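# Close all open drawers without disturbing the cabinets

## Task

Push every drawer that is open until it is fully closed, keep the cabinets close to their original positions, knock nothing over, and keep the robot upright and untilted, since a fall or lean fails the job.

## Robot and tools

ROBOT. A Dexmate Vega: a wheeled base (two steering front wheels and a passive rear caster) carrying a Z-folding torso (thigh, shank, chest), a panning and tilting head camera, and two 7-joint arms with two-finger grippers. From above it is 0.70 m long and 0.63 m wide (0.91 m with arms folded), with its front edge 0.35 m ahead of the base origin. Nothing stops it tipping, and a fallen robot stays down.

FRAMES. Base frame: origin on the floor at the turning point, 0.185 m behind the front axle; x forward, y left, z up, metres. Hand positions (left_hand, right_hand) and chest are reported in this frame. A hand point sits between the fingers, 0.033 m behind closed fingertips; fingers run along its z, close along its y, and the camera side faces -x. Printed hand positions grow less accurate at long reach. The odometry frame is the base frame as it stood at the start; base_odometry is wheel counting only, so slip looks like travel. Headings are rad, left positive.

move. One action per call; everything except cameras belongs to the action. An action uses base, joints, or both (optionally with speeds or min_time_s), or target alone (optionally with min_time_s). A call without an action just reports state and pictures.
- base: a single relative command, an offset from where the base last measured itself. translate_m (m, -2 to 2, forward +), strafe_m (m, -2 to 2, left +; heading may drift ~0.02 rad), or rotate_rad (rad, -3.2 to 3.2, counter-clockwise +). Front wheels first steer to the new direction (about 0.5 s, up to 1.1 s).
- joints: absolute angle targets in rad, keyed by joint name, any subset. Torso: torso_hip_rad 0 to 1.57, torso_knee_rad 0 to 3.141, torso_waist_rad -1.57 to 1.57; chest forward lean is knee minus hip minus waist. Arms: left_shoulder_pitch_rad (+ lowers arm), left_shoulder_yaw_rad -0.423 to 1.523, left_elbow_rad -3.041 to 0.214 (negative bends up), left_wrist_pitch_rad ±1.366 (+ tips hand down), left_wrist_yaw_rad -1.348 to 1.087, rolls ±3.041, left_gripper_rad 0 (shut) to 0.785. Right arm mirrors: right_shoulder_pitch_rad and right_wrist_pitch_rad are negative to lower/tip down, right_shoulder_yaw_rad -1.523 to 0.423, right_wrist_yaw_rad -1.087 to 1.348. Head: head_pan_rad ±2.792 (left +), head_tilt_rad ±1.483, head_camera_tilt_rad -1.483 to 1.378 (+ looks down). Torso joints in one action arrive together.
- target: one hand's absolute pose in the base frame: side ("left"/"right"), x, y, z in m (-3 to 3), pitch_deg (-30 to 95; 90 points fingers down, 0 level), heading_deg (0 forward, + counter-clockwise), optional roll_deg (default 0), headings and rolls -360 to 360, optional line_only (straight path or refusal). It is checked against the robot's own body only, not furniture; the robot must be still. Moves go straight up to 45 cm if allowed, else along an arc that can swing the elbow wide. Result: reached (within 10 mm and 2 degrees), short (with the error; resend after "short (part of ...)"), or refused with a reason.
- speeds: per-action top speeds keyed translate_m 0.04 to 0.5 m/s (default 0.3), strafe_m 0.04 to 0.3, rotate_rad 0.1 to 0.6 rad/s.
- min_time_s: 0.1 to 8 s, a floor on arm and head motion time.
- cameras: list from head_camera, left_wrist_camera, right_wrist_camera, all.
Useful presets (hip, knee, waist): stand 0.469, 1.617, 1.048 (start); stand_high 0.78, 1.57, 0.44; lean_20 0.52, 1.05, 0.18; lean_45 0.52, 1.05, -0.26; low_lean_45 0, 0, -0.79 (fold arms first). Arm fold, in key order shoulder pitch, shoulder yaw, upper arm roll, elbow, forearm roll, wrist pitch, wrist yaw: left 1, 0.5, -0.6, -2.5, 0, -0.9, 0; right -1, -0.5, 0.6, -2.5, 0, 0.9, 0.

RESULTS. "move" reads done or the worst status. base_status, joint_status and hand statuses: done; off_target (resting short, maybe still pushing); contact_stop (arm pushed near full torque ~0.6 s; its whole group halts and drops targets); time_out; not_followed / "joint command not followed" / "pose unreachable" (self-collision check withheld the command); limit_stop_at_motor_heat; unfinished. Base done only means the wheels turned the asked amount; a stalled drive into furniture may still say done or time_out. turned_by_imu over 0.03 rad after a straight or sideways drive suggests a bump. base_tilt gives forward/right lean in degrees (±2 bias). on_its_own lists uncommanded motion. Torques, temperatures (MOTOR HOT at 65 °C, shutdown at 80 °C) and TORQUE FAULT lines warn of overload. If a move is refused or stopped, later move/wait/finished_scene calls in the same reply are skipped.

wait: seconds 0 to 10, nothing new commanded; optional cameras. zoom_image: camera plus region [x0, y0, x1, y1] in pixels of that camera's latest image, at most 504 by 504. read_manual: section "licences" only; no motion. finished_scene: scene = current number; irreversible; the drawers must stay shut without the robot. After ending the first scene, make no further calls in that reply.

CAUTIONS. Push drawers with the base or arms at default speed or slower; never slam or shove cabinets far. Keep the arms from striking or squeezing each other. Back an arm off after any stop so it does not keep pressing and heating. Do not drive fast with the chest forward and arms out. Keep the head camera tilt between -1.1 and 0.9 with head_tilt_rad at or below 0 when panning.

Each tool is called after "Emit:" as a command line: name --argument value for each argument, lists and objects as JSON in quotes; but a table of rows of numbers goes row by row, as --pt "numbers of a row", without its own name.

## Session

Emit:
move --joints '{"torso_waist_rad": 1.148, "head_camera_tilt_rad": 0.4}' --cameras '["head_camera"]'

Emit:
move --joints '{"head_pan_rad": 1.2}' --cameras '["head_camera"]'

Emit:
move --joints '{"head_pan_rad": 2.5}' --cameras '["head_camera"]'

Emit:
move --joints '{"head_pan_rad": -1.2}' --cameras '["head_camera"]'

Emit:
move --joints '{"head_pan_rad": -2.5}' --cameras '["head_camera"]'

Scene clock: 1.50 s.
Joint torques (N m): left_arm=[4.29 -0.94 0.87 -5.12 0.9 -2.12 -0.15] | right_arm=[-1.98 0.9 -0.87 -4.14 -0.04 2.32 0.04]
Motor temperatures (°C): left_arm=[27 30 30 30 34 38 35] | right_arm=[29 28 29 31 34 35 35]
move: done
base_odometry: x=+0.000 y=+0.000 heading=+0.000
turned_by_wheels: +0.000
turned_by_imu: +0.000
base_tilt: forward=+0.6 right=-0.1
base_status: not commanded
joint_positions: torso_hip_rad=+0.469 torso_knee_rad=+1.617 torso_waist_rad=+1.148 left_shoulder_pitch_rad=+2.211 left_shoulder_yaw_rad=-0.012 left_upper_arm_roll_rad=-0.018 left_elbow_rad=-1.096 left_forearm_roll_rad=+0.000 left_wrist_pitch_rad=-0.486 left_wrist_yaw_rad=+0.003 left_gripper_rad=+0.005 right_shoulder_pitch_rad=-2.205 right_shoulder_yaw_rad=+0.017 right_upper_arm_roll_rad=+0.000 right_elbow_rad=-1.113 right_forearm_roll_rad=+0.002 right_wrist_pitch_rad=+0.507 right_wrist_yaw_rad=+0.015 right_gripper_rad=+0.005 head_pan_rad=+0.000 head_tilt_rad=+0.000 head_camera_tilt_rad=+0.400
joint_status: all done
chest: x=-0.0558 y=+0.0000 z=+1.4118 quat_wxyz=(+1.000, +0.000, +0.000, +0.000) (m; base frame)
left_hand: x=+0.1952 y=+0.2371 z=+0.6357 quat_wxyz=(+0.454, -0.010, +0.891, +0.007) pitch_deg=+36.1 heading_deg=+1.5 roll_deg=+0.2 back=up (m; base frame)
right_hand: x=+0.2126 y=-0.2179 z=+0.6509 quat_wxyz=(+0.473, +0.005, +0.881, +0.010) pitch_deg=+33.5 heading_deg=+0.9 roll_deg=+1.6 back=up (m; base frame)
pictures: head_camera
Images, in order (width x height): head_camera 896x560.

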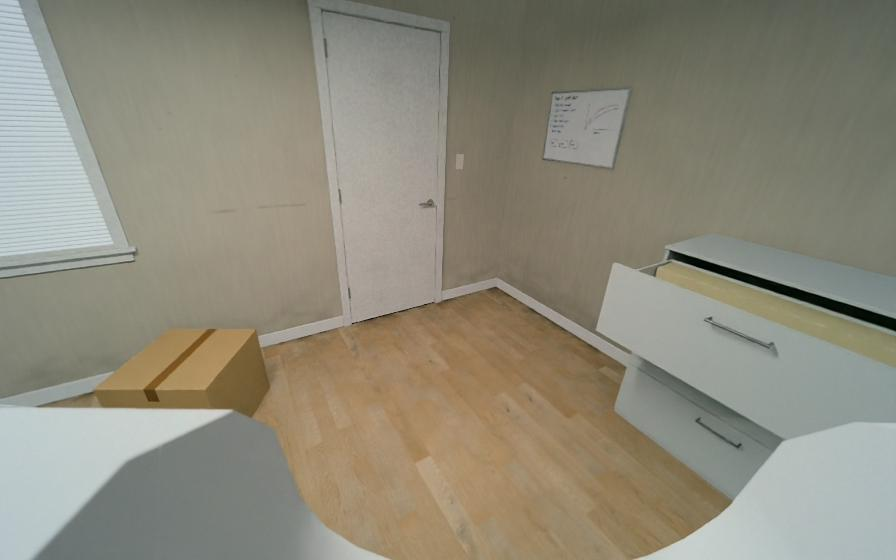

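Scene clock: 2.97 s.
Joint torques (N m): left_arm=[3.18 -1.94 0.2 -5.23 0.38 -1.58 0.31] | right_arm=[-1.49 0.85 -0.59 -4.89 -0.09 1.88 0.28]
move: done
base_odometry: x=+0.000 y=+0.000 heading=+0.000
turned_by_wheels: +0.000
turned_by_imu: +0.000
base_tilt: forward=+0.7 right=+0.0
base_status: not commanded
joint_positions: torso_hip_rad=+0.469 torso_knee_rad=+1.617 torso_waist_rad=+1.148 left_shoulder_pitch_rad=+2.211 left_shoulder_yaw_rad=-0.012 left_upper_arm_roll_rad=-0.018 left_elbow_rad=-1.096 left_forearm_roll_rad=+0.000 left_wrist_pitch_rad=-0.486 left_wrist_yaw_rad=+0.003 left_gripper_rad=+0.005 right_shoulder_pitch_rad=-2.205 right_shoulder_yaw_rad=+0.017 right_upper_arm_roll_rad=+0.000 right_elbow_rad=-1.113 right_forearm_roll_rad=+0.002 right_wrist_pitch_rad=+0.507 right_wrist_yaw_rad=+0.015 right_gripper_rad=+0.005 head_pan_rad=+1.200 head_tilt_rad=+0.000 head_camera_tilt_rad=+0.400
joint_status: all done
chest: x=-0.0558 y=+0.0000 z=+1.4118 quat_wxyz=(+1.000, +0.000, +0.000, +0.000) (m; base frame)
left_hand: x=+0.1952 y=+0.2371 z=+0.6357 quat_wxyz=(+0.454, -0.010, +0.891, +0.007) pitch_deg=+36.1 heading_deg=+1.5 roll_deg=+0.2 back=up (m; base frame)
right_hand: x=+0.2126 y=-0.2179 z=+0.6509 quat_wxyz=(+0.473, +0.005, +0.881, +0.010) pitch_deg=+33.5 heading_deg=+0.9 roll_deg=+1.6 back=up (m; base frame)
pictures: head_camera
Images, in order (width x height): head_camera 896x560.

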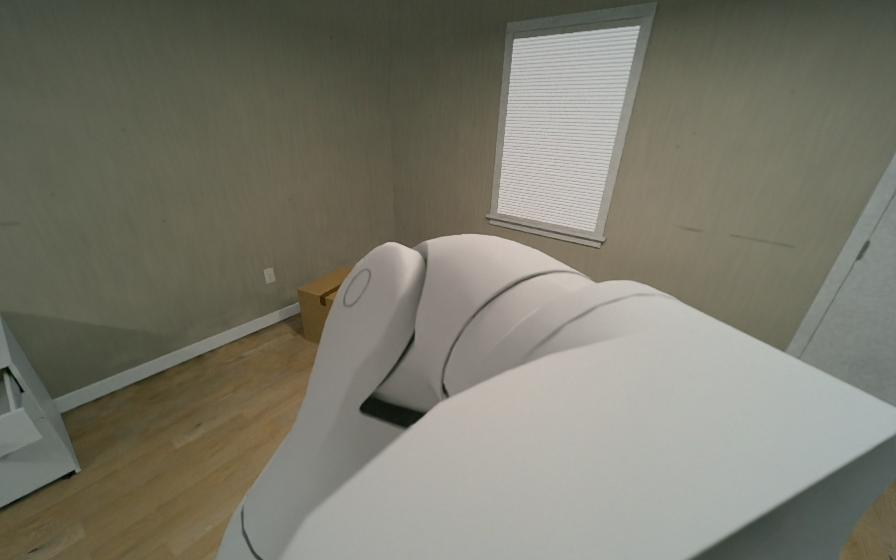

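Scene clock: 4.50 s.
Joint torques (N m): left_arm=[5.8 1.8 0.3 -6.61 -0.39 -1.83 0.1] | right_arm=[-1.14 0.55 -0.89 -5.26 -0.06 1.64 0.17]
move: done
base_odometry: x=+0.000 y=+0.000 heading=+0.000
turned_by_wheels: +0.000
turned_by_imu: +0.000
base_tilt: forward=+0.6 right=-0.1
base_status: not commanded
joint_positions: torso_hip_rad=+0.469 torso_knee_rad=+1.617 torso_waist_rad=+1.148 left_shoulder_pitch_rad=+2.211 left_shoulder_yaw_rad=-0.012 left_upper_arm_roll_rad=-0.018 left_elbow_rad=-1.096 left_forearm_roll_rad=+0.000 left_wrist_pitch_rad=-0.486 left_wrist_yaw_rad=+0.003 left_gripper_rad=+0.005 right_shoulder_pitch_rad=-2.205 right_shoulder_yaw_rad=+0.017 right_upper_arm_roll_rad=+0.000 right_elbow_rad=-1.113 right_forearm_roll_rad=+0.002 right_wrist_pitch_rad=+0.507 right_wrist_yaw_rad=+0.015 right_gripper_rad=+0.005 head_pan_rad=+2.500 head_tilt_rad=+0.000 head_camera_tilt_rad=+0.400
joint_status: all done
chest: x=-0.0558 y=+0.0000 z=+1.4118 quat_wxyz=(+1.000, +0.000, +0.000, +0.000) (m; base frame)
left_hand: x=+0.1952 y=+0.2371 z=+0.6357 quat_wxyz=(+0.454, -0.010, +0.891, +0.007) pitch_deg=+36.1 heading_deg=+1.5 roll_deg=+0.2 back=up (m; base frame)
right_hand: x=+0.2126 y=-0.2179 z=+0.6509 quat_wxyz=(+0.473, +0.005, +0.881, +0.010) pitch_deg=+33.5 heading_deg=+0.9 roll_deg=+1.6 back=up (m; base frame)
pictures: head_camera
Images, in order (width x height): head_camera 896x560.

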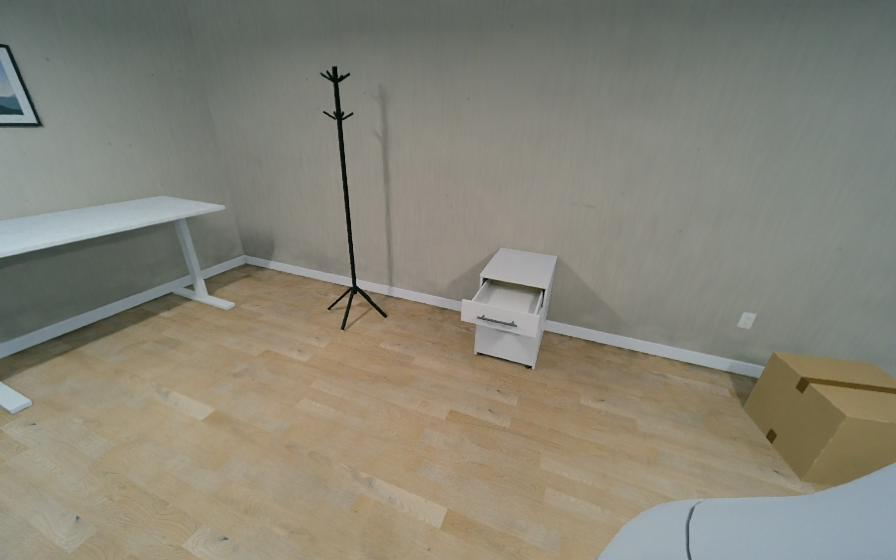

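Scene clock: 7.63 s.
Joint torques (N m): left_arm=[4.28 1.18 2.29 -5.71 -0.5 -2.17 -0.18] | right_arm=[-1.95 0.55 -0.82 -4.61 -0.01 1.8 0.2]
move: done
base_odometry: x=+0.000 y=+0.000 heading=+0.000
turned_by_wheels: +0.000
turned_by_imu: +0.001
base_tilt: forward=+0.7 right=-0.1
base_status: not commanded
joint_positions: torso_hip_rad=+0.469 torso_knee_rad=+1.617 torso_waist_rad=+1.148 left_shoulder_pitch_rad=+2.211 left_shoulder_yaw_rad=-0.012 left_upper_arm_roll_rad=-0.018 left_elbow_rad=-1.096 left_forearm_roll_rad=+0.000 left_wrist_pitch_rad=-0.486 left_wrist_yaw_rad=+0.003 left_gripper_rad=+0.005 right_shoulder_pitch_rad=-2.205 right_shoulder_yaw_rad=+0.017 right_upper_arm_roll_rad=+0.000 right_elbow_rad=-1.113 right_forearm_roll_rad=+0.002 right_wrist_pitch_rad=+0.507 right_wrist_yaw_rad=+0.015 right_gripper_rad=+0.005 head_pan_rad=-1.200 head_tilt_rad=+0.000 head_camera_tilt_rad=+0.400
joint_status: all done
chest: x=-0.0558 y=+0.0000 z=+1.4118 quat_wxyz=(+1.000, +0.000, +0.000, +0.000) (m; base frame)
left_hand: x=+0.1952 y=+0.2371 z=+0.6357 quat_wxyz=(+0.454, -0.010, +0.891, +0.007) pitch_deg=+36.1 heading_deg=+1.5 roll_deg=+0.2 back=up (m; base frame)
right_hand: x=+0.2126 y=-0.2179 z=+0.6509 quat_wxyz=(+0.473, +0.005, +0.881, +0.010) pitch_deg=+33.5 heading_deg=+0.9 roll_deg=+1.6 back=up (m; base frame)
pictures: head_camera
Images, in order (width x height): head_camera 896x560.

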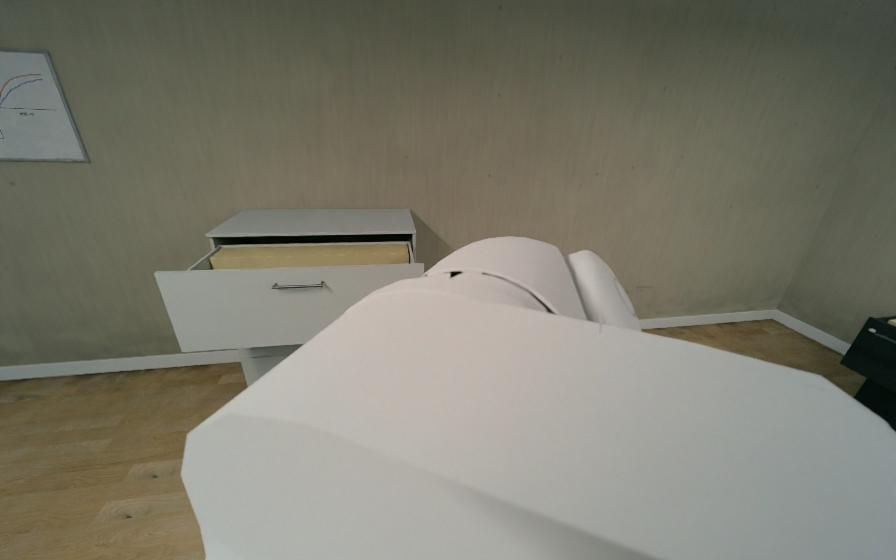

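Scene clock: 9.17 s.
Joint torques (N m): left_arm=[3.95 -1.01 2.49 -6.4 -1.08 -2.8 -0.15] | right_arm=[-1.12 1.58 -0.89 -4.46 -0.1 1.74 0.03]
move: done
base_odometry: x=+0.000 y=+0.000 heading=+0.000
turned_by_wheels: +0.000
turned_by_imu: +0.000
base_tilt: forward=+0.6 right=+0.0
base_status: not commanded
joint_positions: torso_hip_rad=+0.469 torso_knee_rad=+1.617 torso_waist_rad=+1.148 left_shoulder_pitch_rad=+2.211 left_shoulder_yaw_rad=-0.012 left_upper_arm_roll_rad=-0.018 left_elbow_rad=-1.096 left_forearm_roll_rad=+0.000 left_wrist_pitch_rad=-0.486 left_wrist_yaw_rad=+0.003 left_gripper_rad=+0.005 right_shoulder_pitch_rad=-2.205 right_shoulder_yaw_rad=+0.017 right_upper_arm_roll_rad=+0.000 right_elbow_rad=-1.113 right_forearm_roll_rad=+0.002 right_wrist_pitch_rad=+0.507 right_wrist_yaw_rad=+0.015 right_gripper_rad=+0.005 head_pan_rad=-2.500 head_tilt_rad=+0.000 head_camera_tilt_rad=+0.400
joint_status: all done
chest: x=-0.0558 y=+0.0000 z=+1.4118 quat_wxyz=(+1.000, +0.000, +0.000, +0.000) (m; base frame)
left_hand: x=+0.1952 y=+0.2371 z=+0.6357 quat_wxyz=(+0.454, -0.010, +0.891, +0.007) pitch_deg=+36.1 heading_deg=+1.5 roll_deg=+0.2 back=up (m; base frame)
right_hand: x=+0.2126 y=-0.2179 z=+0.6509 quat_wxyz=(+0.473, +0.005, +0.881, +0.010) pitch_deg=+33.5 heading_deg=+0.9 roll_deg=+1.6 back=up (m; base frame)
pictures: head_camera
Images, in order (width x height): head_camera 896x560.

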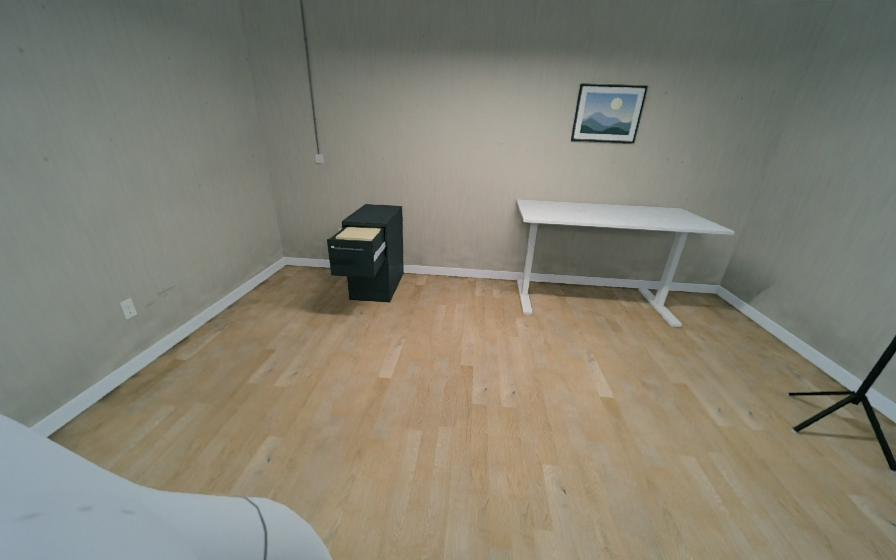

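Emit:
move --base '{"rotate_rad": -1.05}' --joints '{"torso_hip_rad": 0.0, "torso_knee_rad": 0.15, "torso_waist_rad": -0.55, "left_shoulder_pitch_rad": 0.5, "left_elbow_rad": -2.05, "left_wrist_pitch_rad": 0.85, "right_shoulder_pitch_rad": -1.3, "right_elbow_rad": -1.8, "right_wrist_pitch_rad": 0.1, "head_pan_rad": 0.0, "head_camera_tilt_rad": -0.2}' --cameras '["head_camera", "left_wrist_camera"]'

Scene clock: 41.70 s.
Joint torques (N m): left_arm=[-17.58 -1.15 1.73 -12.75 -0.43 -1.95 0.02] | right_arm=[11.87 0.96 -0.81 -12.14 -0.02 1.47 0.12]
move: done
base_odometry: x=+0.001 y=+0.000 heading=-1.052
turned_by_wheels: -1.052
turned_by_imu: -1.029
base_tilt: forward=+0.7 right=-0.2
base_status: done
joint_positions: torso_hip_rad=+0.000 torso_knee_rad=+0.150 torso_waist_rad=-0.550 left_shoulder_pitch_rad=+0.503 left_shoulder_yaw_rad=-0.012 left_upper_arm_roll_rad=-0.018 left_elbow_rad=-2.048 left_forearm_roll_rad=+0.000 left_wrist_pitch_rad=+0.848 left_wrist_yaw_rad=+0.003 left_gripper_rad=+0.005 right_shoulder_pitch_rad=-1.300 right_shoulder_yaw_rad=+0.017 right_upper_arm_roll_rad=+0.000 right_elbow_rad=-1.800 right_forearm_roll_rad=+0.002 right_wrist_pitch_rad=+0.100 right_wrist_yaw_rad=+0.015 right_gripper_rad=+0.005 head_pan_rad=+0.000 head_tilt_rad=+0.000 head_camera_tilt_rad=-0.200
joint_status: all done
chest: x=+0.0147 y=+0.0000 z=+0.9210 quat_wxyz=(+0.939, +0.000, +0.343, +0.000) (m; base frame)
left_hand: x=+0.7769 y=+0.2385 z=+0.8210 quat_wxyz=(+0.706, -0.012, +0.708, -0.001) pitch_deg=+0.2 heading_deg=+0.9 roll_deg=-1.0 back=up (m; base frame)
right_hand: x=+0.5746 y=-0.2225 z=+0.4749 quat_wxyz=(+0.670, +0.004, +0.742, +0.010) pitch_deg=+5.8 heading_deg=+0.5 roll_deg=+1.1 back=up (m; base frame)
pictures: head_camera, left_wrist_camera
Images, in order (width x height): head_camera 896x560, left_wrist_camera 672x420.

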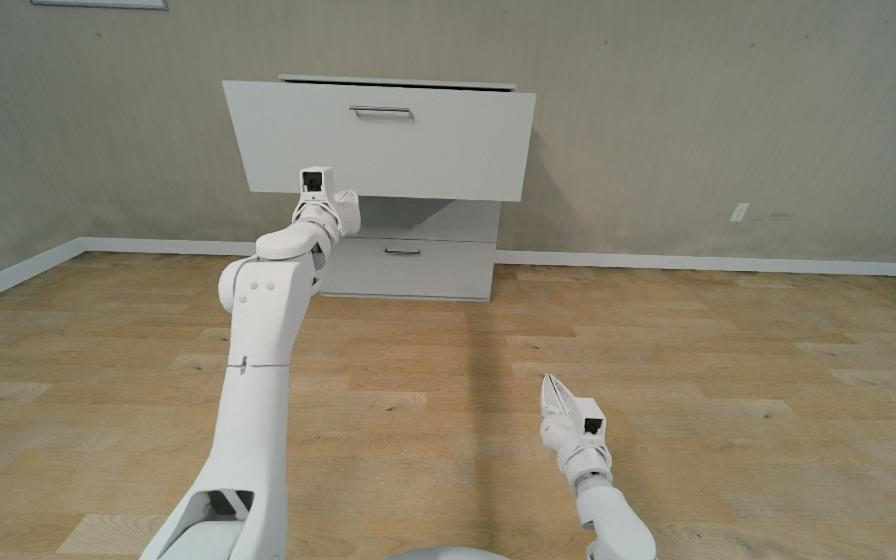

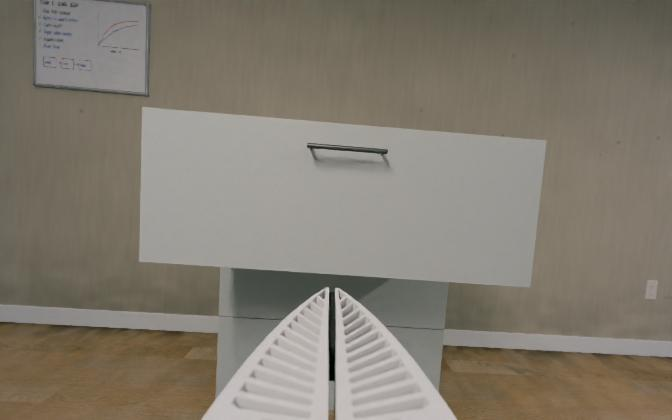

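Emit:
move --base '{"rotate_rad": -0.06}'

Emit:
move --base '{"translate_m": 0.33}'

Emit:
move --base '{"translate_m": 0.36}' --speeds '{"translate_m": 0.12}' --cameras '["head_camera", "right_wrist_camera"]'

Scene clock: 51.60 s.
Joint torques (N m): left_arm=[-18.14 -0.06 0.34 -12.87 -0.43 -2.65 -0.05] | right_arm=[10.12 1.01 -0.59 -12.4 -0.08 2.04 0.14]
move: done
base_odometry: x=+0.001 y=+0.000 heading=-1.111
turned_by_wheels: -0.060
turned_by_imu: -0.058
base_tilt: forward=+0.6 right=+0.0
base_status: done
joint_positions: torso_hip_rad=+0.000 torso_knee_rad=+0.150 torso_waist_rad=-0.550 left_shoulder_pitch_rad=+0.500 left_shoulder_yaw_rad=-0.012 left_upper_arm_roll_rad=-0.018 left_elbow_rad=-2.050 left_forearm_roll_rad=+0.000 left_wrist_pitch_rad=+0.850 left_wrist_yaw_rad=+0.003 left_gripper_rad=+0.005 right_shoulder_pitch_rad=-1.300 right_shoulder_yaw_rad=+0.017 right_upper_arm_roll_rad=+0.000 right_elbow_rad=-1.800 right_forearm_roll_rad=+0.002 right_wrist_pitch_rad=+0.100 right_wrist_yaw_rad=+0.015 right_gripper_rad=+0.005 head_pan_rad=+0.000 head_tilt_rad=+0.000 head_camera_tilt_rad=-0.200
joint_status: not commanded
chest: x=+0.0147 y=+0.0000 z=+0.9210 quat_wxyz=(+0.939, +0.000, +0.343, +0.000) (m; base frame)
left_hand: x=+0.7768 y=+0.2385 z=+0.8235 quat_wxyz=(+0.707, -0.012, +0.707, -0.001) pitch_deg=+0.1 heading_deg=+0.9 roll_deg=-1.0 back=up (m; base frame)
right_hand: x=+0.5746 y=-0.2225 z=+0.4750 quat_wxyz=(+0.670, +0.004, +0.742, +0.010) pitch_deg=+5.8 heading_deg=+0.5 roll_deg=+1.1 back=up (m; base frame)
pictures: none

Scene clock: 54.40 s.
Joint torques (N m): left_arm=[-17.15 2.26 0.43 -12.96 -0.31 -1.24 -0.2] | right_arm=[10.79 0.59 -0.74 -12.18 -0.07 2.3 0.19]
move: done
base_odometry: x=+0.148 y=-0.295 heading=-1.112
turned_by_wheels: -0.001
turned_by_imu: +0.000
base_tilt: forward=+0.6 right=-0.1
base_status: done
joint_positions: torso_hip_rad=+0.000 torso_knee_rad=+0.150 torso_waist_rad=-0.550 left_shoulder_pitch_rad=+0.500 left_shoulder_yaw_rad=-0.012 left_upper_arm_roll_rad=-0.018 left_elbow_rad=-2.050 left_forearm_roll_rad=+0.000 left_wrist_pitch_rad=+0.850 left_wrist_yaw_rad=+0.003 left_gripper_rad=+0.005 right_shoulder_pitch_rad=-1.300 right_shoulder_yaw_rad=+0.017 right_upper_arm_roll_rad=+0.000 right_elbow_rad=-1.800 right_forearm_roll_rad=+0.002 right_wrist_pitch_rad=+0.100 right_wrist_yaw_rad=+0.015 right_gripper_rad=+0.005 head_pan_rad=+0.000 head_tilt_rad=+0.000 head_camera_tilt_rad=-0.200
joint_status: not commanded
chest: x=+0.0147 y=+0.0000 z=+0.9210 quat_wxyz=(+0.939, +0.000, +0.343, +0.000) (m; base frame)
left_hand: x=+0.7768 y=+0.2385 z=+0.8235 quat_wxyz=(+0.707, -0.012, +0.707, -0.001) pitch_deg=+0.1 heading_deg=+0.9 roll_deg=-1.0 back=up (m; base frame)
right_hand: x=+0.5746 y=-0.2225 z=+0.4750 quat_wxyz=(+0.670, +0.004, +0.742, +0.010) pitch_deg=+5.8 heading_deg=+0.5 roll_deg=+1.1 back=up (m; base frame)
pictures: none

Scene clock: 58.23 s.
Joint torques (N m): left_arm=[-15.26 -0.58 2.6 -11.65 -0.88 -2.8 -0.43] | right_arm=[10.87 0.16 -0.56 -11.37 -0.01 1.68 0.12]
move: done
base_odometry: x=+0.309 y=-0.617 heading=-1.112
turned_by_wheels: +0.000
turned_by_imu: +0.000
base_tilt: forward=+0.6 right=-0.1
base_status: done
joint_positions: torso_hip_rad=+0.000 torso_knee_rad=+0.150 torso_waist_rad=-0.550 left_shoulder_pitch_rad=+0.500 left_shoulder_yaw_rad=-0.012 left_upper_arm_roll_rad=-0.018 left_elbow_rad=-2.050 left_forearm_roll_rad=+0.000 left_wrist_pitch_rad=+0.850 left_wrist_yaw_rad=+0.003 left_gripper_rad=+0.005 right_shoulder_pitch_rad=-1.300 right_shoulder_yaw_rad=+0.017 right_upper_arm_roll_rad=+0.000 right_elbow_rad=-1.800 right_forearm_roll_rad=+0.002 right_wrist_pitch_rad=+0.100 right_wrist_yaw_rad=+0.015 right_gripper_rad=+0.005 head_pan_rad=+0.000 head_tilt_rad=+0.000 head_camera_tilt_rad=-0.200
joint_status: not commanded
chest: x=+0.0147 y=+0.0000 z=+0.9210 quat_wxyz=(+0.939, +0.000, +0.343, +0.000) (m; base frame)
left_hand: x=+0.7768 y=+0.2385 z=+0.8236 quat_wxyz=(+0.707, -0.012, +0.707, -0.001) pitch_deg=+0.1 heading_deg=+0.9 roll_deg=-1.0 back=up (m; base frame)
right_hand: x=+0.5746 y=-0.2225 z=+0.4750 quat_wxyz=(+0.671, +0.004, +0.742, +0.010) pitch_deg=+5.8 heading_deg=+0.5 roll_deg=+1.1 back=up (m; base frame)
pictures: head_camera, right_wrist_camera
Images, in order (width x height): head_camera 896x560, right_wrist_camera 672x420.

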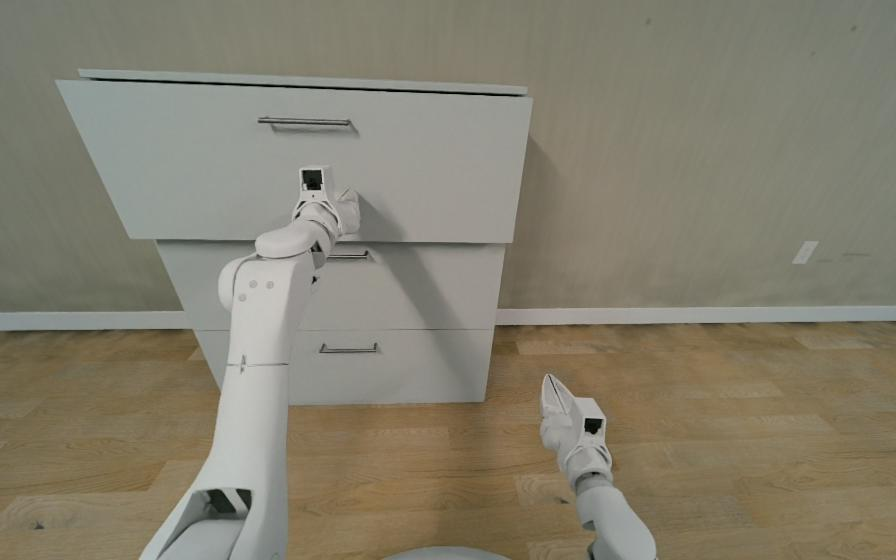

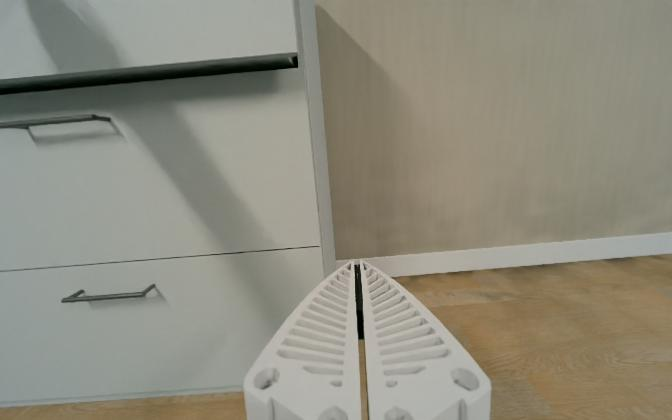

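Emit:
move --base '{"translate_m": 0.06}' --speeds '{"translate_m": 0.1}' --cameras '["right_wrist_camera"]'

Emit:
move --base '{"translate_m": 0.02}' --speeds '{"translate_m": 0.08}' --cameras '["head_camera", "right_wrist_camera"]'

Scene clock: 63.20 s.
Joint torques (N m): left_arm=[-17.56 0.09 -0.66 -11.78 0.42 -2.26 -0.33] | right_arm=[10.55 1.02 -0.77 -11.71 0 2.24 0.14]
move: done
base_odometry: x=+0.336 y=-0.671 heading=-1.113
turned_by_wheels: +0.000
turned_by_imu: +0.000
base_tilt: forward=+0.6 right=+0.0
base_status: done
joint_positions: torso_hip_rad=+0.000 torso_knee_rad=+0.150 torso_waist_rad=-0.550 left_shoulder_pitch_rad=+0.500 left_shoulder_yaw_rad=-0.012 left_upper_arm_roll_rad=-0.018 left_elbow_rad=-2.050 left_forearm_roll_rad=+0.000 left_wrist_pitch_rad=+0.850 left_wrist_yaw_rad=+0.003 left_gripper_rad=+0.005 right_shoulder_pitch_rad=-1.300 right_shoulder_yaw_rad=+0.017 right_upper_arm_roll_rad=+0.000 right_elbow_rad=-1.800 right_forearm_roll_rad=+0.002 right_wrist_pitch_rad=+0.100 right_wrist_yaw_rad=+0.015 right_gripper_rad=+0.005 head_pan_rad=+0.000 head_tilt_rad=+0.000 head_camera_tilt_rad=-0.200
joint_status: not commanded
chest: x=+0.0147 y=+0.0000 z=+0.9210 quat_wxyz=(+0.939, +0.000, +0.343, +0.000) (m; base frame)
left_hand: x=+0.7768 y=+0.2385 z=+0.8236 quat_wxyz=(+0.707, -0.012, +0.707, -0.001) pitch_deg=+0.1 heading_deg=+0.9 roll_deg=-1.0 back=up (m; base frame)
right_hand: x=+0.5746 y=-0.2225 z=+0.4750 quat_wxyz=(+0.671, +0.004, +0.742, +0.010) pitch_deg=+5.8 heading_deg=+0.5 roll_deg=+1.1 back=up (m; base frame)
pictures: right_wrist_camera
Images, in order (width x height): right_wrist_camera 672x420.

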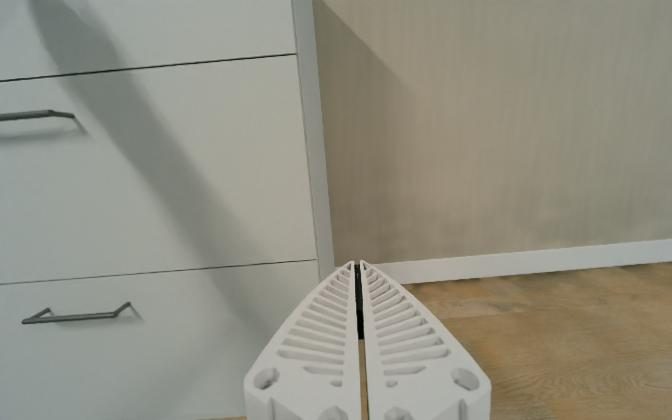

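Scene clock: 64.23 s.
Joint torques (N m): left_arm=[-18.66 0.45 0.62 -2.8 0.27 -2.23 0.91] | right_arm=[10.36 0.8 -0.77 -12.24 -0.04 1.95 0.2]
move: done
base_odometry: x=+0.344 y=-0.689 heading=-1.113
turned_by_wheels: +0.000
turned_by_imu: +0.001
base_tilt: forward=+0.7 right=+0.0
base_status: done
joint_positions: torso_hip_rad=+0.000 torso_knee_rad=+0.150 torso_waist_rad=-0.550 left_shoulder_pitch_rad=+0.500 left_shoulder_yaw_rad=-0.012 left_upper_arm_roll_rad=-0.018 left_elbow_rad=-2.051 left_forearm_roll_rad=+0.000 left_wrist_pitch_rad=+0.851 left_wrist_yaw_rad=+0.003 left_gripper_rad=+0.005 right_shoulder_pitch_rad=-1.300 right_shoulder_yaw_rad=+0.017 right_upper_arm_roll_rad=+0.000 right_elbow_rad=-1.800 right_forearm_roll_rad=+0.002 right_wrist_pitch_rad=+0.100 right_wrist_yaw_rad=+0.015 right_gripper_rad=+0.005 head_pan_rad=+0.000 head_tilt_rad=+0.000 head_camera_tilt_rad=-0.200
joint_status: not commanded
chest: x=+0.0144 y=+0.0000 z=+0.9210 quat_wxyz=(+0.939, +0.000, +0.343, +0.000) (m; base frame)
left_hand: x=+0.7765 y=+0.2383 z=+0.8242 quat_wxyz=(+0.707, -0.012, +0.707, -0.001) pitch_deg=+0.0 heading_deg=+0.9 roll_deg=-1.0 back=up (m; base frame)
right_hand: x=+0.5746 y=-0.2225 z=+0.4753 quat_wxyz=(+0.671, +0.004, +0.742, +0.010) pitch_deg=+5.7 heading_deg=+0.5 roll_deg=+1.1 back=up (m; base frame)
pictures: head_camera, right_wrist_camera
Images, in order (width x height): head_camera 896x560, right_wrist_camera 672x420.

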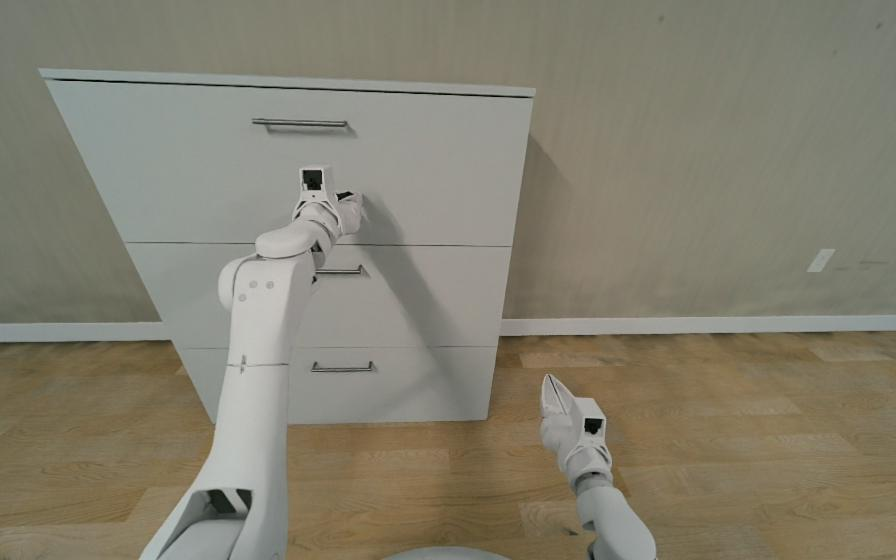

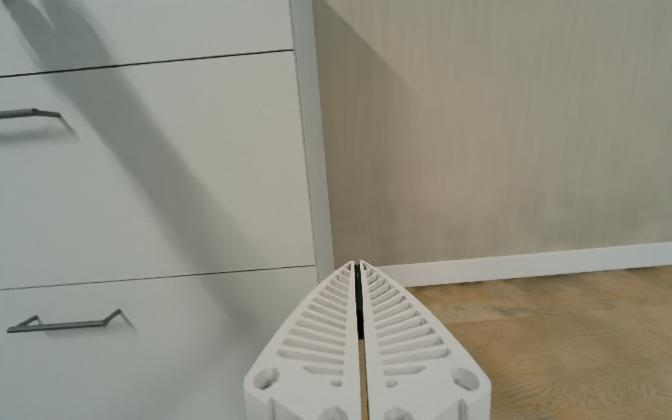

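Emit:
move --base '{"translate_m": -0.35}'

Emit:
move --base '{"rotate_rad": -1.326}' --joints '{"left_shoulder_pitch_rad": 0.8, "left_elbow_rad": -1.475, "left_wrist_pitch_rad": 0.025}' --min_time_s 2.6

Emit:
move --base '{"translate_m": 1.55}' --speeds '{"translate_m": 0.4}'

Emit:
move --base '{"rotate_rad": -0.217}' --cameras '["head_camera", "left_wrist_camera"]'

Scene clock: 86.47 s.
Joint torques (N m): left_arm=[-17.97 -1.12 0.14 -12.5 -0.67 -2.61 0.23] | right_arm=[10.94 0.84 -0.67 -11.76 0.03 1.68 0.05]
move: done
base_odometry: x=+0.189 y=-0.375 heading=-1.113
turned_by_wheels: -0.001
turned_by_imu: -0.001
base_tilt: forward=+0.7 right=-0.1
base_status: done
joint_positions: torso_hip_rad=+0.000 torso_knee_rad=+0.150 torso_waist_rad=-0.550 left_shoulder_pitch_rad=+0.500 left_shoulder_yaw_rad=-0.012 left_upper_arm_roll_rad=-0.018 left_elbow_rad=-2.050 left_forearm_roll_rad=+0.000 left_wrist_pitch_rad=+0.850 left_wrist_yaw_rad=+0.003 left_gripper_rad=+0.005 right_shoulder_pitch_rad=-1.300 right_shoulder_yaw_rad=+0.017 right_upper_arm_roll_rad=+0.000 right_elbow_rad=-1.800 right_forearm_roll_rad=+0.002 right_wrist_pitch_rad=+0.100 right_wrist_yaw_rad=+0.015 right_gripper_rad=+0.005 head_pan_rad=+0.000 head_tilt_rad=+0.000 head_camera_tilt_rad=-0.200
joint_status: not commanded
chest: x=+0.0147 y=+0.0000 z=+0.9210 quat_wxyz=(+0.939, +0.000, +0.343, +0.000) (m; base frame)
left_hand: x=+0.7768 y=+0.2384 z=+0.8235 quat_wxyz=(+0.707, -0.012, +0.707, -0.001) pitch_deg=+0.1 heading_deg=+0.9 roll_deg=-1.0 back=up (m; base frame)
right_hand: x=+0.5746 y=-0.2225 z=+0.4750 quat_wxyz=(+0.671, +0.004, +0.742, +0.010) pitch_deg=+5.8 heading_deg=+0.5 roll_deg=+1.1 back=up (m; base frame)
pictures: none

Scene clock: 90.93 s.
Joint torques (N m): left_arm=[-11.08 -0.37 0.9 -14.3 0.09 -1.75 0.24] | right_arm=[10.4 -0.22 -0.84 -11.11 -0.07 1.72 0.12]
move: done
base_odometry: x=+0.190 y=-0.376 heading=-2.441
turned_by_wheels: -1.328
turned_by_imu: -1.302
base_tilt: forward=+0.6 right=-0.1
base_status: done
joint_positions: torso_hip_rad=+0.000 torso_knee_rad=+0.150 torso_waist_rad=-0.550 left_shoulder_pitch_rad=+0.798 left_shoulder_yaw_rad=-0.012 left_upper_arm_roll_rad=-0.018 left_elbow_rad=-1.479 left_forearm_roll_rad=+0.000 left_wrist_pitch_rad=+0.031 left_wrist_yaw_rad=+0.003 left_gripper_rad=+0.005 right_shoulder_pitch_rad=-1.300 right_shoulder_yaw_rad=+0.017 right_upper_arm_roll_rad=+0.000 right_elbow_rad=-1.800 right_forearm_roll_rad=+0.002 right_wrist_pitch_rad=+0.100 right_wrist_yaw_rad=+0.015 right_gripper_rad=+0.005 head_pan_rad=+0.000 head_tilt_rad=+0.000 head_camera_tilt_rad=-0.200
joint_status: all done
chest: x=+0.0147 y=+0.0000 z=+0.9210 quat_wxyz=(+0.939, +0.000, +0.343, +0.000) (m; base frame)
left_hand: x=+0.7495 y=+0.2382 z=+0.5449 quat_wxyz=(+0.689, -0.012, +0.724, +0.002) pitch_deg=+2.9 heading_deg=+1.1 roll_deg=-0.7 back=up (m; base frame)
right_hand: x=+0.5746 y=-0.2225 z=+0.4750 quat_wxyz=(+0.671, +0.004, +0.742, +0.010) pitch_deg=+5.8 heading_deg=+0.5 roll_deg=+1.1 back=up (m; base frame)
pictures: none

Scene clock: 96.87 s.
Joint torques (N m): left_arm=[-7.68 -0.83 0.98 -13.44 0.21 -2.42 0.28] | right_arm=[10.25 1.33 -0.76 -11.51 -0.02 1.94 0.06]
move: done
base_odometry: x=-0.993 y=-1.378 heading=-2.442
turned_by_wheels: -0.001
turned_by_imu: +0.001
base_tilt: forward=+0.7 right=+0.0
base_status: done
joint_positions: torso_hip_rad=+0.000 torso_knee_rad=+0.150 torso_waist_rad=-0.550 left_shoulder_pitch_rad=+0.800 left_shoulder_yaw_rad=-0.012 left_upper_arm_roll_rad=-0.018 left_elbow_rad=-1.475 left_forearm_roll_rad=+0.000 left_wrist_pitch_rad=+0.025 left_wrist_yaw_rad=+0.003 left_gripper_rad=+0.005 right_shoulder_pitch_rad=-1.300 right_shoulder_yaw_rad=+0.017 right_upper_arm_roll_rad=+0.000 right_elbow_rad=-1.800 right_forearm_roll_rad=+0.002 right_wrist_pitch_rad=+0.100 right_wrist_yaw_rad=+0.015 right_gripper_rad=+0.005 head_pan_rad=+0.000 head_tilt_rad=+0.000 head_camera_tilt_rad=-0.200
joint_status: not commanded
chest: x=+0.0147 y=+0.0000 z=+0.9210 quat_wxyz=(+0.939, +0.000, +0.343, +0.000) (m; base frame)
left_hand: x=+0.7484 y=+0.2382 z=+0.5425 quat_wxyz=(+0.689, -0.012, +0.725, +0.002) pitch_deg=+2.9 heading_deg=+1.1 roll_deg=-0.7 back=up (m; base frame)
right_hand: x=+0.5746 y=-0.2225 z=+0.4750 quat_wxyz=(+0.671, +0.004, +0.742, +0.010) pitch_deg=+5.8 heading_deg=+0.5 roll_deg=+1.1 back=up (m; base frame)
pictures: none

Scene clock: 98.63 s.
Joint torques (N m): left_arm=[-7.87 -0.38 -0.47 -13.9 0.34 -2.91 0.16] | right_arm=[10.75 0.99 -0.51 -11.75 0.04 2.3 0.12]
move: done
base_odometry: x=-0.993 y=-1.379 heading=-2.659
turned_by_wheels: -0.217
turned_by_imu: -0.214
base_tilt: forward=+0.7 right=-0.1
base_status: done
joint_positions: torso_hip_rad=+0.000 torso_knee_rad=+0.150 torso_waist_rad=-0.550 left_shoulder_pitch_rad=+0.800 left_shoulder_yaw_rad=-0.012 left_upper_arm_roll_rad=-0.018 left_elbow_rad=-1.475 left_forearm_roll_rad=+0.000 left_wrist_pitch_rad=+0.025 left_wrist_yaw_rad=+0.003 left_gripper_rad=+0.005 right_shoulder_pitch_rad=-1.300 right_shoulder_yaw_rad=+0.017 right_upper_arm_roll_rad=+0.000 right_elbow_rad=-1.800 right_forearm_roll_rad=+0.002 right_wrist_pitch_rad=+0.100 right_wrist_yaw_rad=+0.015 right_gripper_rad=+0.005 head_pan_rad=+0.000 head_tilt_rad=+0.000 head_camera_tilt_rad=-0.200
joint_status: not commanded
chest: x=+0.0147 y=+0.0000 z=+0.9210 quat_wxyz=(+0.939, +0.000, +0.343, +0.000) (m; base frame)
left_hand: x=+0.7484 y=+0.2382 z=+0.5425 quat_wxyz=(+0.689, -0.012, +0.725, +0.002) pitch_deg=+2.9 heading_deg=+1.1 roll_deg=-0.7 back=up (m; base frame)
right_hand: x=+0.5746 y=-0.2225 z=+0.4750 quat_wxyz=(+0.671, +0.004, +0.742, +0.010) pitch_deg=+5.8 heading_deg=+0.5 roll_deg=+1.1 back=up (m; base frame)
pictures: head_camera, left_wrist_camera
Images, in order (width x height): head_camera 896x560, left_wrist_camera 672x420.

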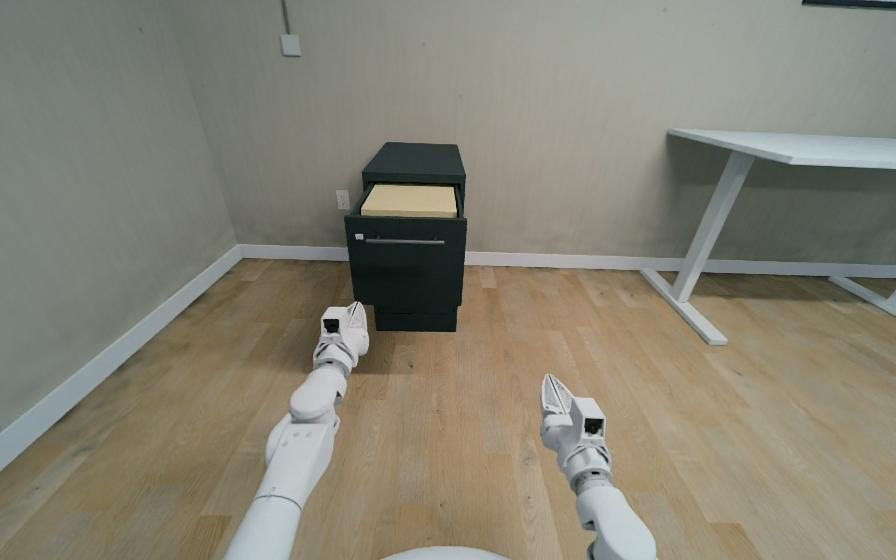

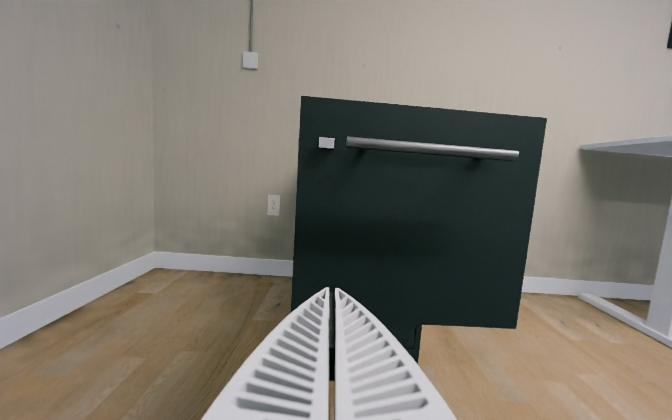

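Emit:
move --base '{"translate_m": 0.17}'

Emit:
move --base '{"translate_m": 0.28}' --speeds '{"translate_m": 0.12}' --cameras '["head_camera", "right_wrist_camera"]'

Scene clock: 109.13 s.
Joint torques (N m): left_arm=[-14.53 0.44 0.93 -14.89 0.07 -2.11 0.22] | right_arm=[9.5 1.48 -0.68 -12.01 -0.07 1.64 0.2]
move: done
base_odometry: x=-1.143 y=-1.458 heading=-2.659
turned_by_wheels: +0.000
turned_by_imu: +0.000
base_tilt: forward=+0.7 right=-0.1
base_status: done
joint_positions: torso_hip_rad=+0.000 torso_knee_rad=+0.150 torso_waist_rad=-0.550 left_shoulder_pitch_rad=+0.800 left_shoulder_yaw_rad=-0.012 left_upper_arm_roll_rad=-0.018 left_elbow_rad=-1.475 left_forearm_roll_rad=+0.000 left_wrist_pitch_rad=+0.025 left_wrist_yaw_rad=+0.003 left_gripper_rad=+0.005 right_shoulder_pitch_rad=-1.300 right_shoulder_yaw_rad=+0.017 right_upper_arm_roll_rad=+0.000 right_elbow_rad=-1.800 right_forearm_roll_rad=+0.002 right_wrist_pitch_rad=+0.100 right_wrist_yaw_rad=+0.015 right_gripper_rad=+0.005 head_pan_rad=+0.000 head_tilt_rad=+0.000 head_camera_tilt_rad=-0.200
joint_status: not commanded
chest: x=+0.0147 y=+0.0000 z=+0.9210 quat_wxyz=(+0.939, +0.000, +0.343, +0.000) (m; base frame)
left_hand: x=+0.7483 y=+0.2382 z=+0.5422 quat_wxyz=(+0.689, -0.012, +0.725, +0.002) pitch_deg=+2.9 heading_deg=+1.1 roll_deg=-0.7 back=up (m; base frame)
right_hand: x=+0.5746 y=-0.2225 z=+0.4750 quat_wxyz=(+0.670, +0.004, +0.742, +0.010) pitch_deg=+5.8 heading_deg=+0.5 roll_deg=+1.1 back=up (m; base frame)
pictures: none

Scene clock: 112.37 s.
Joint torques (N m): left_arm=[-14.4 1.17 0.47 -15.34 0.36 -2.3 -0.59] | right_arm=[10.52 2 -1.05 -11.27 -0.07 2.01 0.1]
move: done
base_odometry: x=-1.391 y=-1.589 heading=-2.660
turned_by_wheels: +0.000
turned_by_imu: +0.000
base_tilt: forward=+0.7 right=-0.1
base_status: done
joint_positions: torso_hip_rad=+0.000 torso_knee_rad=+0.150 torso_waist_rad=-0.550 left_shoulder_pitch_rad=+0.800 left_shoulder_yaw_rad=-0.012 left_upper_arm_roll_rad=-0.018 left_elbow_rad=-1.475 left_forearm_roll_rad=+0.000 left_wrist_pitch_rad=+0.025 left_wrist_yaw_rad=+0.003 left_gripper_rad=+0.005 right_shoulder_pitch_rad=-1.300 right_shoulder_yaw_rad=+0.017 right_upper_arm_roll_rad=+0.000 right_elbow_rad=-1.800 right_forearm_roll_rad=+0.002 right_wrist_pitch_rad=+0.100 right_wrist_yaw_rad=+0.015 right_gripper_rad=+0.005 head_pan_rad=+0.000 head_tilt_rad=+0.000 head_camera_tilt_rad=-0.200
joint_status: not commanded
chest: x=+0.0147 y=+0.0000 z=+0.9210 quat_wxyz=(+0.939, +0.000, +0.343, +0.000) (m; base frame)
left_hand: x=+0.7483 y=+0.2383 z=+0.5423 quat_wxyz=(+0.689, -0.012, +0.725, +0.002) pitch_deg=+2.9 heading_deg=+1.1 roll_deg=-0.7 back=up (m; base frame)
right_hand: x=+0.5746 y=-0.2225 z=+0.4750 quat_wxyz=(+0.671, +0.004, +0.742, +0.010) pitch_deg=+5.8 heading_deg=+0.5 roll_deg=+1.1 back=up (m; base frame)
pictures: head_camera, right_wrist_camera
Images, in order (width x height): head_camera 896x560, right_wrist_camera 672x420.

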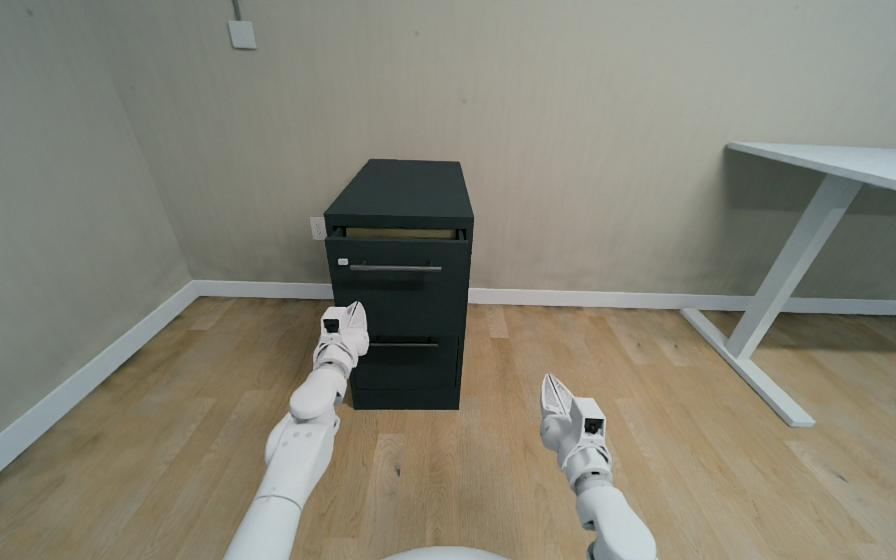

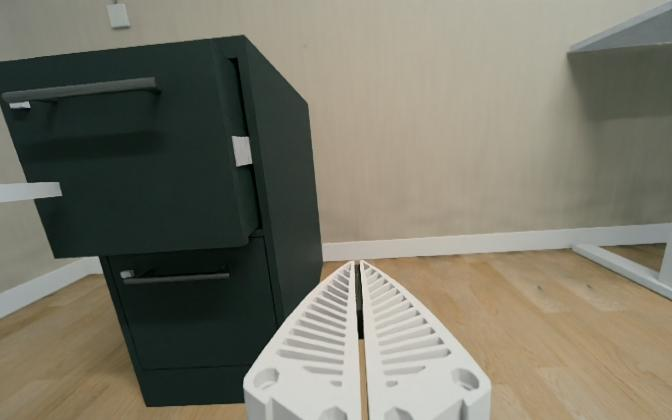

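Emit:
move --base '{"translate_m": 0.065}' --speeds '{"translate_m": 0.1}' --cameras '["right_wrist_camera"]'

Emit:
move --base '{"translate_m": 0.02}' --speeds '{"translate_m": 0.08}' --cameras '["head_camera", "right_wrist_camera"]'

Scene clock: 118.93 s.
Joint torques (N m): left_arm=[-13.89 0.86 1.52 -12.9 0.69 -2.89 -0.22] | right_arm=[9 0.46 -0.75 -11.9 -0.03 2.02 0.1]
move: done
base_odometry: x=-1.448 y=-1.619 heading=-2.660
turned_by_wheels: +0.000
turned_by_imu: +0.000
base_tilt: forward=+0.7 right=-0.1
base_status: done
joint_positions: torso_hip_rad=+0.000 torso_knee_rad=+0.150 torso_waist_rad=-0.550 left_shoulder_pitch_rad=+0.800 left_shoulder_yaw_rad=-0.012 left_upper_arm_roll_rad=-0.018 left_elbow_rad=-1.475 left_forearm_roll_rad=+0.000 left_wrist_pitch_rad=+0.025 left_wrist_yaw_rad=+0.003 left_gripper_rad=+0.005 right_shoulder_pitch_rad=-1.300 right_shoulder_yaw_rad=+0.017 right_upper_arm_roll_rad=+0.000 right_elbow_rad=-1.800 right_forearm_roll_rad=+0.002 right_wrist_pitch_rad=+0.100 right_wrist_yaw_rad=+0.015 right_gripper_rad=+0.005 head_pan_rad=+0.000 head_tilt_rad=+0.000 head_camera_tilt_rad=-0.200
joint_status: not commanded
chest: x=+0.0147 y=+0.0000 z=+0.9210 quat_wxyz=(+0.939, +0.000, +0.343, +0.000) (m; base frame)
left_hand: x=+0.7483 y=+0.2383 z=+0.5423 quat_wxyz=(+0.689, -0.012, +0.725, +0.002) pitch_deg=+2.9 heading_deg=+1.1 roll_deg=-0.7 back=up (m; base frame)
right_hand: x=+0.5746 y=-0.2225 z=+0.4750 quat_wxyz=(+0.671, +0.004, +0.742, +0.010) pitch_deg=+5.8 heading_deg=+0.5 roll_deg=+1.1 back=up (m; base frame)
pictures: right_wrist_camera
Images, in order (width x height): right_wrist_camera 672x420.

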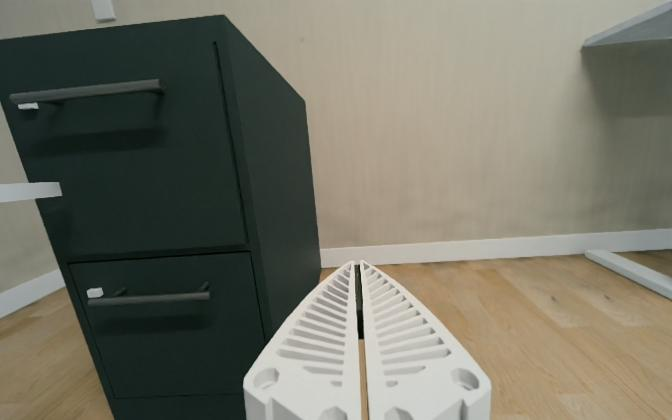

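Scene clock: 119.97 s.
Joint torques (N m): left_arm=[-15.14 -0.64 1.81 -14.9 -0.2 -1.66 -0.4] | right_arm=[10.35 1.07 -0.8 -11.88 -0.02 2.82 0.09]
move: done
base_odometry: x=-1.466 y=-1.629 heading=-2.660
turned_by_wheels: +0.000
turned_by_imu: +0.000
base_tilt: forward=+0.6 right=-0.1
base_status: done
joint_positions: torso_hip_rad=+0.000 torso_knee_rad=+0.150 torso_waist_rad=-0.550 left_shoulder_pitch_rad=+0.800 left_shoulder_yaw_rad=-0.012 left_upper_arm_roll_rad=-0.018 left_elbow_rad=-1.475 left_forearm_roll_rad=+0.000 left_wrist_pitch_rad=+0.025 left_wrist_yaw_rad=+0.003 left_gripper_rad=+0.005 right_shoulder_pitch_rad=-1.300 right_shoulder_yaw_rad=+0.017 right_upper_arm_roll_rad=+0.000 right_elbow_rad=-1.800 right_forearm_roll_rad=+0.002 right_wrist_pitch_rad=+0.100 right_wrist_yaw_rad=+0.015 right_gripper_rad=+0.005 head_pan_rad=+0.000 head_tilt_rad=+0.000 head_camera_tilt_rad=-0.200
joint_status: not commanded
chest: x=+0.0147 y=+0.0000 z=+0.9210 quat_wxyz=(+0.939, +0.000, +0.343, +0.000) (m; base frame)
left_hand: x=+0.7483 y=+0.2383 z=+0.5423 quat_wxyz=(+0.689, -0.012, +0.725, +0.002) pitch_deg=+2.9 heading_deg=+1.1 roll_deg=-0.7 back=up (m; base frame)
right_hand: x=+0.5746 y=-0.2225 z=+0.4750 quat_wxyz=(+0.670, +0.004, +0.742, +0.010) pitch_deg=+5.8 heading_deg=+0.5 roll_deg=+1.1 back=up (m; base frame)
pictures: head_camera, right_wrist_camera
Images, in order (width x height): head_camera 896x560, right_wrist_camera 672x420.

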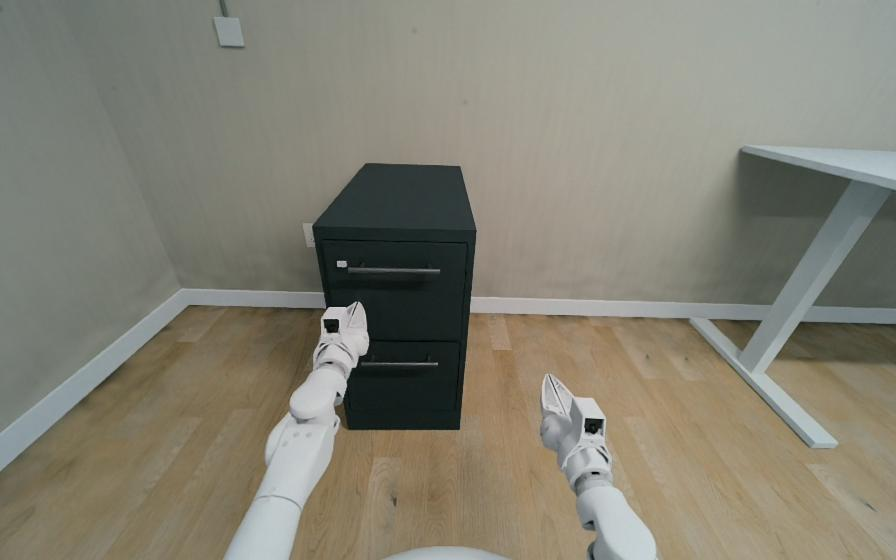

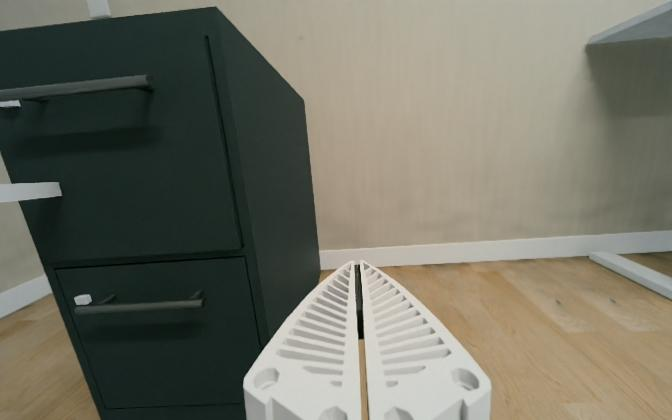

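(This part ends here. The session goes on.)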